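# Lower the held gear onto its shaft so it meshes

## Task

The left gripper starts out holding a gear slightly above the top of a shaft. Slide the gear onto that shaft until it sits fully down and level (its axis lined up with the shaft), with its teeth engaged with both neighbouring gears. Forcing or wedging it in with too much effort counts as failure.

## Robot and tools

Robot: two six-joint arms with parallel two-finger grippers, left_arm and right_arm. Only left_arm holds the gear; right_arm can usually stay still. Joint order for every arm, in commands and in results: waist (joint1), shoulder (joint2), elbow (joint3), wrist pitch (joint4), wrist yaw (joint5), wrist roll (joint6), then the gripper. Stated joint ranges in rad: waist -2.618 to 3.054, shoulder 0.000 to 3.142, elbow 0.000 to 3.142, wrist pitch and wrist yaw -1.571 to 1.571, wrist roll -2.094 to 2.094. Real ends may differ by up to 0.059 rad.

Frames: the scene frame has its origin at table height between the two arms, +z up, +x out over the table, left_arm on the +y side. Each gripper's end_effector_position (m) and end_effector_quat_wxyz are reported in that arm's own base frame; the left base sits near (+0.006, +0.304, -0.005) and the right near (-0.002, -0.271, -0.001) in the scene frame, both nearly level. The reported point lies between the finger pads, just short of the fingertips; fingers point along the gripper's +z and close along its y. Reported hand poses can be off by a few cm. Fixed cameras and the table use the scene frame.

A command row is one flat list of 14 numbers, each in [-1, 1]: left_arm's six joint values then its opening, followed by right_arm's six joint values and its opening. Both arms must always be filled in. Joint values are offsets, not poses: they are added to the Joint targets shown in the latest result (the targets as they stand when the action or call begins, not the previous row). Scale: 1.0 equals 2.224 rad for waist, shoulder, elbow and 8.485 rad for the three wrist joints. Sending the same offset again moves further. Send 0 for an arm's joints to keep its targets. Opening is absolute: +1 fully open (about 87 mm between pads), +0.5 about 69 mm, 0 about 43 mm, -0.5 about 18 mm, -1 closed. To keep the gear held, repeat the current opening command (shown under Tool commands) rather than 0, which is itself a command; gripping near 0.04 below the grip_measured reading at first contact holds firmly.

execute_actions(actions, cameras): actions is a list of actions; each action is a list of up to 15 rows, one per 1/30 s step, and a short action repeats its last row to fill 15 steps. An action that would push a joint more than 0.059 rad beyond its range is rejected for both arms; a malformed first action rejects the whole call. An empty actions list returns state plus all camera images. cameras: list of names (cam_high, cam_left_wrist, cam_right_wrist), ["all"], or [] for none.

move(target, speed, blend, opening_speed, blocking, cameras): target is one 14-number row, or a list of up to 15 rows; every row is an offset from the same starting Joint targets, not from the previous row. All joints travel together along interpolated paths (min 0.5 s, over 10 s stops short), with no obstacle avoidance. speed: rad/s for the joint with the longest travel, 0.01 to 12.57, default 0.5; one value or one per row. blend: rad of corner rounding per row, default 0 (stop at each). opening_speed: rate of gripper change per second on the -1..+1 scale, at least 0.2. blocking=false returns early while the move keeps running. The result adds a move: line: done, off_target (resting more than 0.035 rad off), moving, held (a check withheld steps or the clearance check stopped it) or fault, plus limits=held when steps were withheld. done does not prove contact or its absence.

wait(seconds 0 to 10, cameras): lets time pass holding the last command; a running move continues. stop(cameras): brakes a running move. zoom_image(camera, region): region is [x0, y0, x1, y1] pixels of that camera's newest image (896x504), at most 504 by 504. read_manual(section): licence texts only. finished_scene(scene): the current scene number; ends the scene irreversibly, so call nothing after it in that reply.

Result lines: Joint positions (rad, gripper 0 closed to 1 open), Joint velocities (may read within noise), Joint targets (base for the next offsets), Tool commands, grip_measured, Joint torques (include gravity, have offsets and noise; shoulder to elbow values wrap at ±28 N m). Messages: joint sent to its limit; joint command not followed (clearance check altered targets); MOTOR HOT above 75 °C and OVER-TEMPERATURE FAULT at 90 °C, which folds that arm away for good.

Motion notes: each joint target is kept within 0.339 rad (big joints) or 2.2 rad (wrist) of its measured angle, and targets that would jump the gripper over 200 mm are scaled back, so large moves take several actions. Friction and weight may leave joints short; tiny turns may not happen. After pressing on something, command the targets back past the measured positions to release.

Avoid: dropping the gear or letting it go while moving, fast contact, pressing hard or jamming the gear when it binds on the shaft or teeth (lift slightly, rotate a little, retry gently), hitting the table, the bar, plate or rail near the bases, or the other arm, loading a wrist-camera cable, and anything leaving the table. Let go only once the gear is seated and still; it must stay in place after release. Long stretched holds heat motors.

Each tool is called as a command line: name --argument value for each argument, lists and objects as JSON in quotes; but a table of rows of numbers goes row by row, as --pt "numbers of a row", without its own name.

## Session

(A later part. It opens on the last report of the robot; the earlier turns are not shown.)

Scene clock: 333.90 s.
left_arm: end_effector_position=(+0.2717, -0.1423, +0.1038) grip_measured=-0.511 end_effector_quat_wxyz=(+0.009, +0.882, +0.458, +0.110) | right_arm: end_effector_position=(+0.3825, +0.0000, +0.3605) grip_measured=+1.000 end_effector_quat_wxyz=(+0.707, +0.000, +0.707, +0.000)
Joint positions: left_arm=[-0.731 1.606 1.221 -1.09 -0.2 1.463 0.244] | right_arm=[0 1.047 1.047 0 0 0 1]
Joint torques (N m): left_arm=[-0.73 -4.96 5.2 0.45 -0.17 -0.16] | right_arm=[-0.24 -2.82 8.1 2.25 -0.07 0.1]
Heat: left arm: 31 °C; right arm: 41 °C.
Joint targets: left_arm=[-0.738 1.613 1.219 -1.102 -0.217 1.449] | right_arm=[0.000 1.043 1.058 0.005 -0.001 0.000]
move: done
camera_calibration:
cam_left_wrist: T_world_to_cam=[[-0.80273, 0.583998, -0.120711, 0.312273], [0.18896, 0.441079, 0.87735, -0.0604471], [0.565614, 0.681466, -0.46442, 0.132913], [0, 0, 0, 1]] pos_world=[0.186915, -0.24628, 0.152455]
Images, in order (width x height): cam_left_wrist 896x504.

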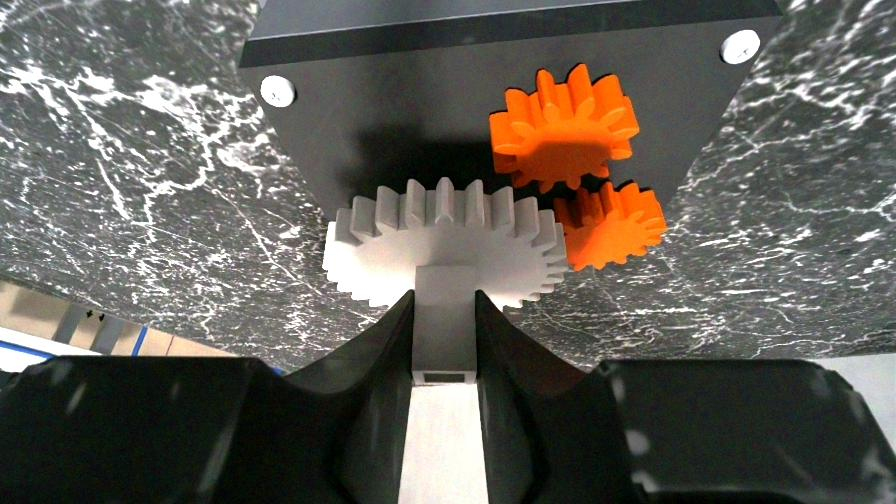

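move --target '[0,0.001,-0.015,0.0035,0,0,-0.65,0,0,0,0,0,0,1]' --speed 0.1 --cameras '["cam_left_wrist"]'

zoom_image --camera "cam_left_wrist" --region '[330, 100, 670, 390]'

Scene clock: 345.20 s.
left_arm: end_effector_position=(+0.2710, -0.1414, +0.0983) grip_measured=-0.511 end_effector_quat_wxyz=(+0.008, +0.882, +0.458, +0.111) | right_arm: end_effector_position=(+0.3825, +0.0000, +0.3605) grip_measured=+1.000 end_effector_quat_wxyz=(+0.707, +0.000, +0.707, +0.000)
Joint positions: left_arm=[-0.732 1.606 1.198 -1.068 -0.202 1.462 0.244] | right_arm=[0 1.047 1.047 0 0 0 1]
Joint torques (N m): left_arm=[-0.62 -4.82 4.44 0.51 -0.11 -0.18] | right_arm=[-0.24 -2.82 8.1 2.25 -0.07 0.1]
Heat: left arm: 31 °C; right arm: 41 °C.
Joint targets: left_arm=[-0.738 1.615 1.186 -1.072 -0.217 1.449] | right_arm=[0.000 1.043 1.058 0.005 -0.001 0.000]
move: done
camera_calibration:
cam_left_wrist: T_world_to_cam=[[-0.802757, 0.584043, -0.120314, 0.310546], [0.187792, 0.439107, 0.878589, -0.0559046], [0.565964, 0.6827, -0.462175, 0.129995], [0, 0, 0, 1]] pos_world=[0.186219, -0.245572, 0.146561]
Images, in order (width x height): cam_left_wrist 896x504.

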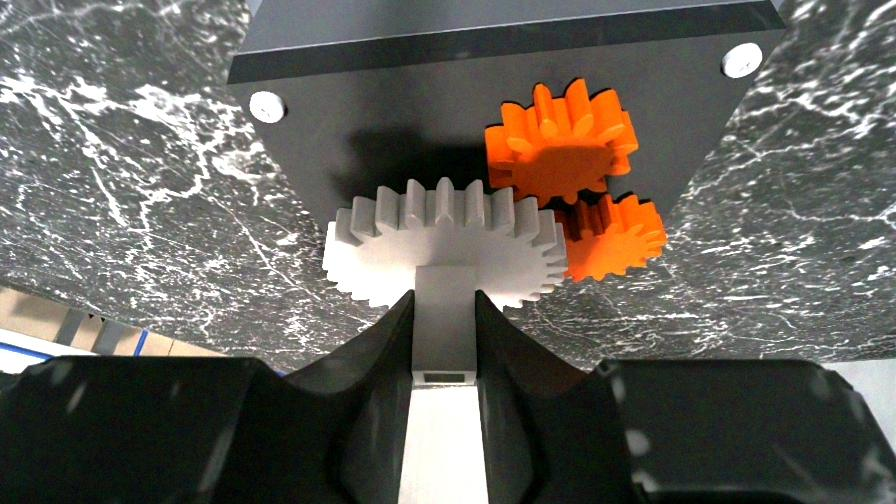

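Scaled by 1.482 from the camera's 896x504 image, which has a finer 1280x720 frame.

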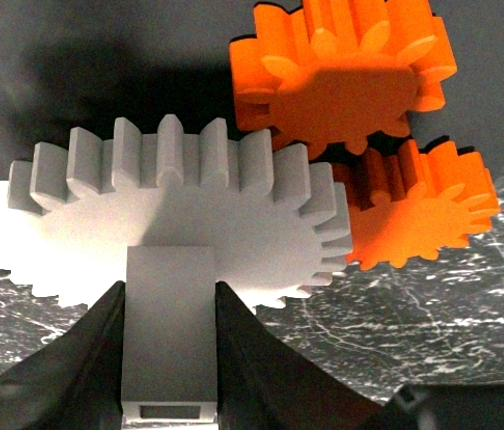

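move --pt "0 0 -0.005 0.0012 0 0.006 -0.65 0 0 0 0 0 0 1" --pt "0 0.001 -0.010 0.0024 0 0.014 -0.65 0 0 0 0 0 0 1" --speed 0.15

move --pt "0 0 -0.002 0.0005 0 -0.008 -0.65 0 0 0 0 0 0 1" --pt "0 0.001 -0.004 0.001 0 -0.022 -0.65 0 0 0 0 0 0 1" --speed 0.15 --cameras '["cam_left_wrist"]'

zoom_image --camera "cam_left_wrist" --region '[330, 100, 670, 390]'

Scene clock: 358.43 s.
left_arm: end_effector_position=(+0.2724, -0.1424, +0.0966) grip_measured=-0.511 end_effector_quat_wxyz=(-0.002, +0.903, +0.414, +0.115) | right_arm: end_effector_position=(+0.3825, +0.0000, +0.3605) grip_measured=+1.000 end_effector_quat_wxyz=(+0.707, +0.000, +0.707, +0.000)
Joint positions: left_arm=[-0.738 1.606 1.187 -1.065 -0.213 1.553 0.244] | right_arm=[0 1.047 1.047 0 0 0 1]
Joint torques (N m): left_arm=[-0.18 -4.49 3.6 0.66 0 0.13] | right_arm=[-0.24 -2.84 8.09 2.25 -0.06 0.09]
Heat: left arm: 31 °C; right arm: 41 °C.
Joint targets: left_arm=[-0.738 1.617 1.163 -1.052 -0.217 1.568] | right_arm=[0.000 1.043 1.058 0.005 -0.001 0.000]
move: done

Scene clock: 360.70 s.
left_arm: end_effector_position=(+0.2707, -0.1411, +0.0970) grip_measured=-0.511 end_effector_quat_wxyz=(+0.010, +0.872, +0.474, +0.123) | right_arm: end_effector_position=(+0.3825, +0.0000, +0.3605) grip_measured=+1.000 end_effector_quat_wxyz=(+0.707, +0.000, +0.707, +0.000)
Joint positions: left_arm=[-0.743 1.606 1.186 -1.05 -0.225 1.413 0.244] | right_arm=[0 1.047 1.047 0 0 0 1]
Joint torques (N m): left_arm=[0.43 -4.38 2.92 0.63 0.11 -0.36] | right_arm=[-0.24 -2.82 8.1 2.25 -0.07 0.09]
Heat: left arm: 31 °C; right arm: 41 °C.
Joint targets: left_arm=[-0.738 1.620 1.154 -1.043 -0.217 1.381] | right_arm=[0.000 1.043 1.058 0.005 -0.001 0.000]
move: done
camera_calibration:
cam_left_wrist: T_world_to_cam=[[-0.821206, 0.553588, -0.138423, 0.312422], [0.149807, 0.443221, 0.883806, -0.044455], [0.550617, 0.70505, -0.446907, 0.135271], [0, 0, 0, 1]] pos_world=[0.18874, -0.248623, 0.14299]
Images, in order (width x height): cam_left_wrist 896x504.

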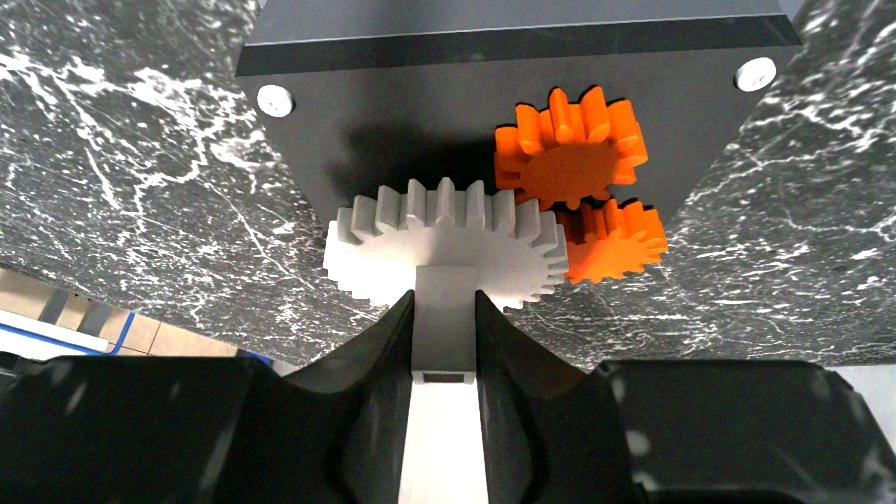

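Scaled by 1.482 from the camera's 896x504 image, which has a finer 1280x720 frame.

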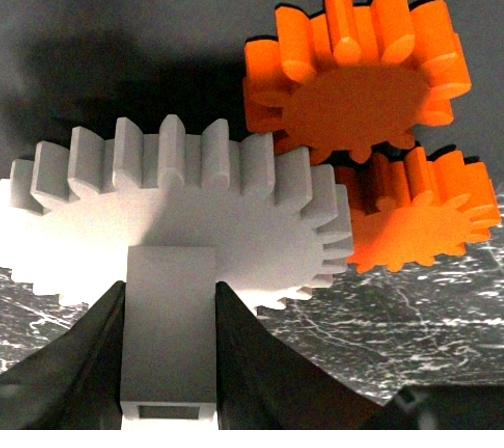

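move --pt "0 0 -0.002 0.0005 0 0.012 -0.7 0 0 0 0 0 0 1" --pt "0 0 -0.003 0.0008 0 0.030 -0.7 0 0 0 0 0 0 1" --pt "0 0 -0.003 0.0008 0 0.006 -0.7 0 0 0 0 0 0 1" --speed 0.25

Scene clock: 382.07 s.
left_arm: end_effector_position=(+0.2715, -0.1417, +0.0956) grip_measured=-0.509 end_effector_quat_wxyz=(+0.005, +0.885, +0.449, +0.125) | right_arm: end_effector_position=(+0.3825, +0.0000, +0.3605) grip_measured=+1.000 end_effector_quat_wxyz=(+0.707, +0.000, +0.707, +0.000)
Joint positions: left_arm=[-0.747 1.606 1.178 -1.046 -0.231 1.466 0.246] | right_arm=[0 1.047 1.047 0 0 0 1]
Joint torques (N m): left_arm=[0.61 -4.41 2.95 0.64 0.2 -0.37] | right_arm=[-0.24 -2.84 8.1 2.25 -0.07 0.09]
Heat: left arm: 31 °C; right arm: 41 °C.
Joint targets: left_arm=[-0.738 1.620 1.148 -1.037 -0.217 1.432] | right_arm=[0.000 1.043 1.058 0.005 -0.001 0.000]
move: done

move --pt "0 0 -0.003 0.0008 0 -0.018 -0.75 0 0 0 0 0 0 1" --pt "0 0 -0.005 0.0012 0 0.012 -0.75 0 0 0 0 0 0 1" --pt "0 0 -0.006 0.0015 0 -0.004 -0.75 0 0 0 0 0 0 1" --speed 0.25 --cameras '["cam_left_wrist"]'

zoom_image --camera "cam_left_wrist" --region '[330, 100, 670, 390]'

Scene clock: 390.37 s.
left_arm: end_effector_position=(+0.2717, -0.1426, +0.0888) grip_measured=-0.511 end_effector_quat_wxyz=(+0.016, +0.874, +0.469, +0.126) | right_arm: end_effector_position=(+0.3825, +0.0000, +0.3605) grip_measured=+1.000 end_effector_quat_wxyz=(+0.707, +0.000, +0.707, +0.000)
Joint positions: left_arm=[-0.747 1.605 1.149 -1.001 -0.229 1.423 0.245] | right_arm=[0 1.047 1.047 0 0 0 1]
Joint torques (N m): left_arm=[0.65 -4.36 4.36 0.34 0.18 -0.3] | right_arm=[-0.24 -2.82 8.1 2.25 -0.07 0.1]
Heat: left arm: 31 °C; right arm: 42 °C.
Joint targets: left_arm=[-0.738 1.620 1.135 -1.024 -0.217 1.398] | right_arm=[0.000 1.043 1.058 0.005 -0.001 0.000]
move: done
camera_calibration:
cam_left_wrist: T_world_to_cam=[[-0.812843, 0.562707, -0.150488, 0.312976], [0.144901, 0.445576, 0.88344, -0.0349854], [0.564172, 0.696292, -0.44372, 0.126854], [0, 0, 0, 1]] pos_world=[0.187903, -0.248853, 0.134294]
Images, in order (width x height): cam_left_wrist 896x504.

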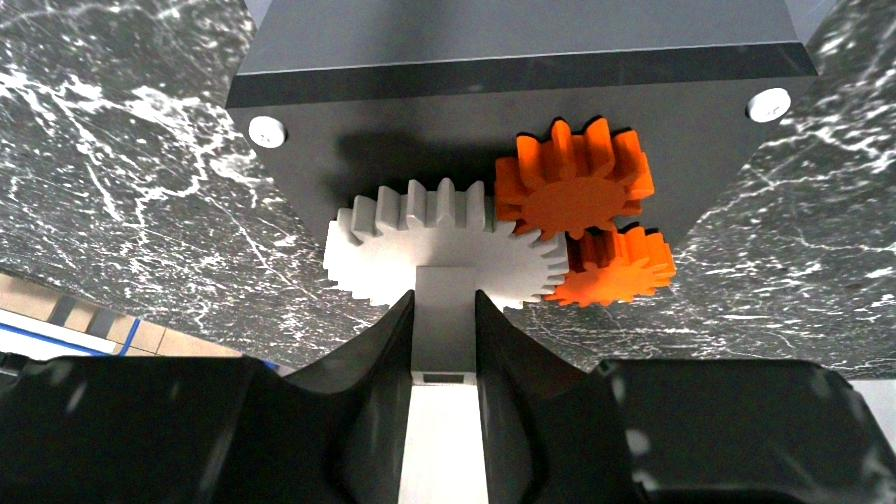

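Scaled by 1.482 from the camera's 896x504 image, which has a finer 1280x720 frame.

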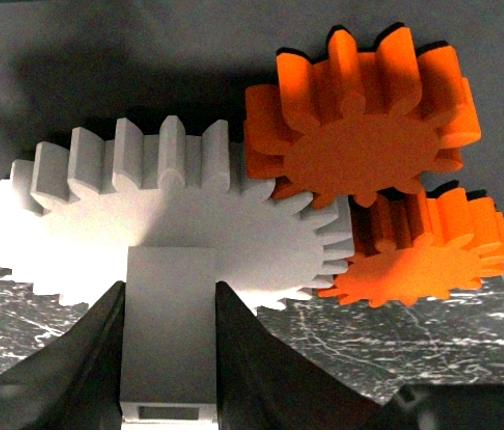

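move --pt "0 0 -0.004 0.0012 0 0.003 -0.75 0 0 0 0 0 0 1" --pt "0 0 -0.007 0.002 0 0.005 -0.75 0 0 0 0 0 0 1" --speed 0.15

Scene clock: 394.33 s.
left_arm: end_effector_position=(+0.2717, -0.1425, +0.0878) grip_measured=-0.511 end_effector_quat_wxyz=(+0.016, +0.874, +0.468, +0.126) | right_arm: end_effector_position=(+0.3825, +0.0000, +0.3605) grip_measured=+1.000 end_effector_quat_wxyz=(+0.707, +0.000, +0.707, +0.000)
Joint positions: left_arm=[-0.747 1.605 1.145 -0.996 -0.229 1.425 0.245] | right_arm=[0 1.047 1.047 0 0 0 1]
Joint torques (N m): left_arm=[0.77 -4.21 3.33 0.5 0.16 0.12] | right_arm=[-0.24 -2.84 8.1 2.25 -0.07 0.09]
Heat: left arm: 31 °C; right arm: 42 °C.
Joint targets: left_arm=[-0.738 1.620 1.119 -1.007 -0.217 1.441] | right_arm=[0.000 1.043 1.058 0.005 -0.001 0.000]
move: done

move --pt "0 0 -0.003 0.002 0 -0.003 -0.75 0 0 0 0 0 0 1" --pt "0 0 -0.008 0.004 0 -0.003 -0.75 0 0 0 0 0 0 1" --speed 0.15 --cameras '["cam_left_wrist"]'

zoom_image --camera "cam_left_wrist" --region '[310, 100, 690, 400]'

Scene clock: 398.57 s.
left_arm: end_effector_position=(+0.2718, -0.1421, +0.0867) grip_measured=-0.511 end_effector_quat_wxyz=(+0.016, +0.874, +0.468, +0.128) | right_arm: end_effector_position=(+0.3825, +0.0000, +0.3605) grip_measured=+1.000 end_effector_quat_wxyz=(+0.707, +0.000, +0.707, +0.000)
Joint positions: left_arm=[-0.747 1.605 1.14 -0.991 -0.231 1.425 0.245] | right_arm=[0 1.047 1.047 0 0 0 1]
Joint torques (N m): left_arm=[0.77 -4.23 2.41 0.77 0.22 -0.12] | right_arm=[-0.25 -2.84 8.1 2.25 -0.07 0.09]
Heat: left arm: 31 °C; right arm: 42 °C.
Joint targets: left_arm=[-0.738 1.620 1.101 -0.973 -0.217 1.415] | right_arm=[0.000 1.043 1.058 0.005 -0.001 0.000]
move: off_target (left_arm); left_arm: the elbow is farthest, 0.039 rad from its target
camera_calibration:
cam_left_wrist: T_world_to_cam=[[-0.81124, 0.564867, -0.151045, 0.312416], [0.144066, 0.443454, 0.884643, -0.0335526], [0.566687, 0.695898, -0.441126, 0.12452], [0, 0, 0, 1]] pos_world=[0.187714, -0.248248, 0.1318]
Images, in order (width x height): cam_left_wrist 896x504.

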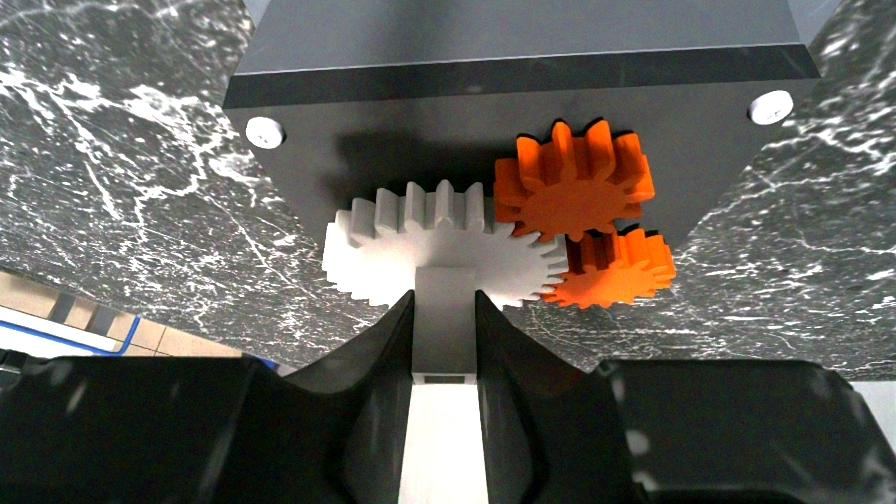

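Scaled by 1.326 from the camera's 896x504 image, which has a finer 1280x720 frame.

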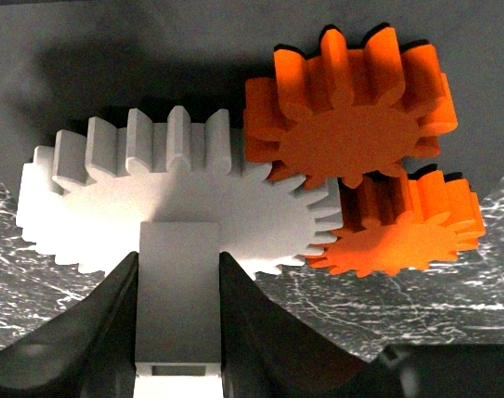

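move --target '[0,0,0.012,-0.0025,0,0.001,-0.7,0,0,0,0,0,0,1]' --speed 0.3

move --target '[0,0,0,0,0,0,-0.1,0,0,0,0,0,0,1]' --opening_speed 0.5 --cameras '["cam_left_wrist"]'

zoom_image --camera "cam_left_wrist" --region '[310, 100, 690, 400]'

Scene clock: 403.73 s.
left_arm: end_effector_position=(+0.2720, -0.1422, +0.0869) grip_measured=-0.511 end_effector_quat_wxyz=(+0.016, +0.874, +0.468, +0.128) | right_arm: end_effector_position=(+0.3825, +0.0000, +0.3605) grip_measured=+1.000 end_effector_quat_wxyz=(+0.707, +0.000, +0.707, +0.000)
Joint positions: left_arm=[-0.747 1.605 1.141 -0.991 -0.231 1.425 0.245] | right_arm=[0 1.047 1.047 0 0 0 1]
Joint torques (N m): left_arm=[0.59 -4.27 4.49 0.55 0.19 -0.07] | right_arm=[-0.24 -2.84 8.1 2.25 -0.07 0.09]
Heat: left arm: 31 °C; right arm: 42 °C.
Joint targets: left_arm=[-0.738 1.620 1.128 -0.994 -0.217 1.423] | right_arm=[0.000 1.043 1.058 0.005 -0.001 0.000]
move: done

Scene clock: 405.13 s.
left_arm: end_effector_position=(+0.2710, -0.1425, +0.0854) grip_measured=-0.100 end_effector_quat_wxyz=(+0.015, +0.875, +0.468, +0.125) | right_arm: end_effector_position=(+0.3825, +0.0000, +0.3605) grip_measured=+1.000 end_effector_quat_wxyz=(+0.707, +0.000, +0.707, +0.000)
Joint positions: left_arm=[-0.747 1.607 1.139 -0.99 -0.226 1.425 0.45] | right_arm=[0 1.047 1.047 0 0 0 1]
Joint torques (N m): left_arm=[0.65 -4.42 4.57 0.56 0.13 -0.05] | right_arm=[-0.24 -2.84 8.1 2.25 -0.06 0.09]
Heat: left arm: 31 °C; right arm: 42 °C.
Joint targets: left_arm=[-0.738 1.620 1.128 -0.994 -0.217 1.423] | right_arm=[0.000 1.043 1.058 0.005 -0.001 0.000]
move: done
camera_calibration:
cam_left_wrist: T_world_to_cam=[[-0.81176, 0.565001, -0.147711, 0.311704], [0.149218, 0.445211, 0.882905, -0.033175], [0.564605, 0.694666, -0.445713, 0.125546], [0, 0, 0, 1]] pos_world=[0.187095, -0.248556, 0.13129]
Images, in order (width x height): cam_left_wrist 896x504.

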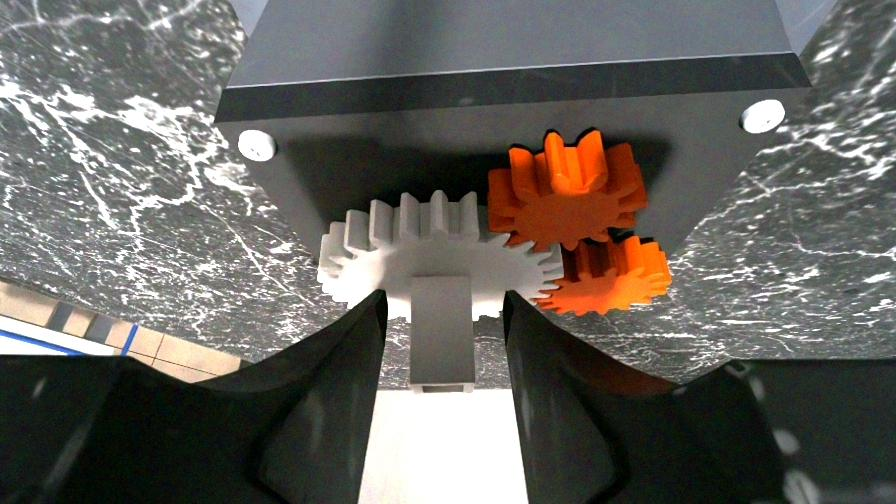

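Scaled by 1.326 from the camera's 896x504 image, which has a finer 1280x720 frame.

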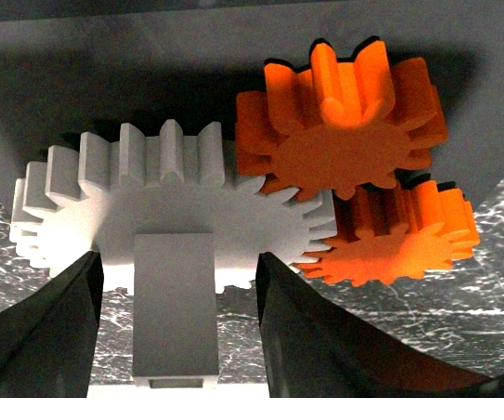

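move --pt "0 -0.003 0.03 -0.0083 0 0 0 0 0 0 0 0 0 1" --pt "0 -0.009 0.075 -0.02 0 0 0 0 0 0 0 0 0 1" --speed 0.25 --blend 0.02 --cameras '["cam_left_wrist"]'

zoom_image --camera "cam_left_wrist" --region '[310, 0, 690, 300]'

Scene clock: 410.83 s.
left_arm: end_effector_position=(+0.2723, -0.1438, +0.1190) grip_measured=+0.000 end_effector_quat_wxyz=(+0.008, +0.876, +0.467, +0.122) | right_arm: end_effector_position=(+0.3825, +0.0000, +0.3605) grip_measured=+1.000 end_effector_quat_wxyz=(+0.707, +0.000, +0.707, +0.000)
Joint positions: left_arm=[-0.747 1.607 1.275 -1.142 -0.226 1.425 0.5] | right_arm=[0 1.047 1.047 0 0 0 1]
Joint torques (N m): left_arm=[0.64 -5.94 7.15 0.38 0.15 -0.06] | right_arm=[-0.24 -2.84 8.1 2.25 -0.06 0.09]
Heat: left arm: 31 °C; right arm: 42 °C.
Joint targets: left_arm=[-0.738 1.600 1.295 -1.164 -0.217 1.423] | right_arm=[0.000 1.043 1.058 0.005 -0.001 0.000]
move: done
camera_calibration:
cam_left_wrist: T_world_to_cam=[[-0.813362, 0.56652, -0.132276, 0.317202], [0.159652, 0.436008, 0.885668, -0.0668756], [0.559422, 0.699251, -0.445079, 0.14269], [0, 0, 0, 1]] pos_world=[0.188853, -0.250319, 0.164696]
Images, in order (width x height): cam_left_wrist 896x504.

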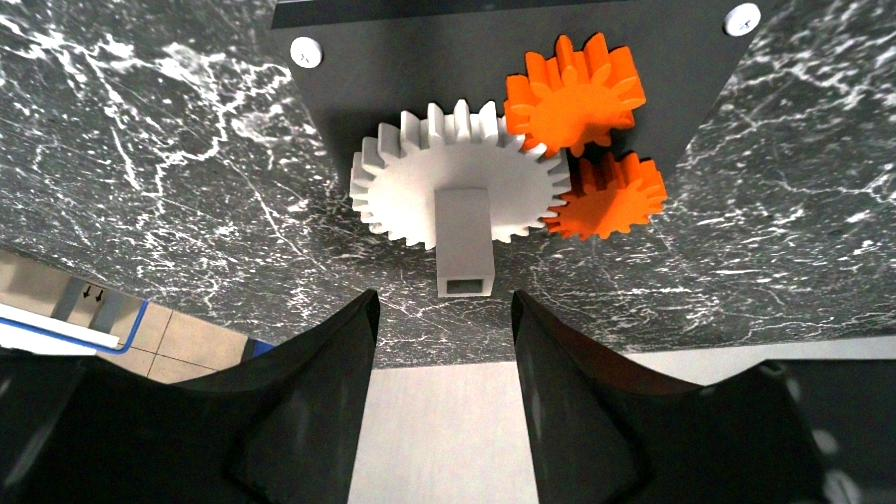

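Scaled by 1.326 from the camera's 896x504 image, which has a finer 1280x720 frame.

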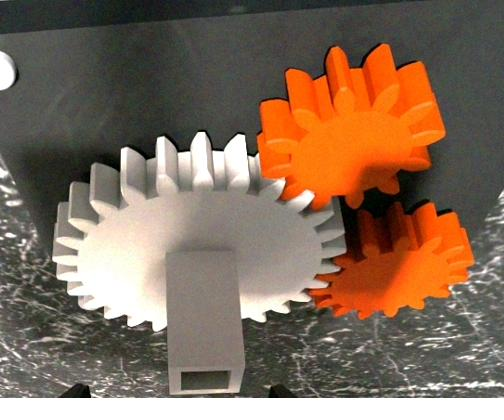

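finished_scene --scene 2

The scene is finished: the task was done.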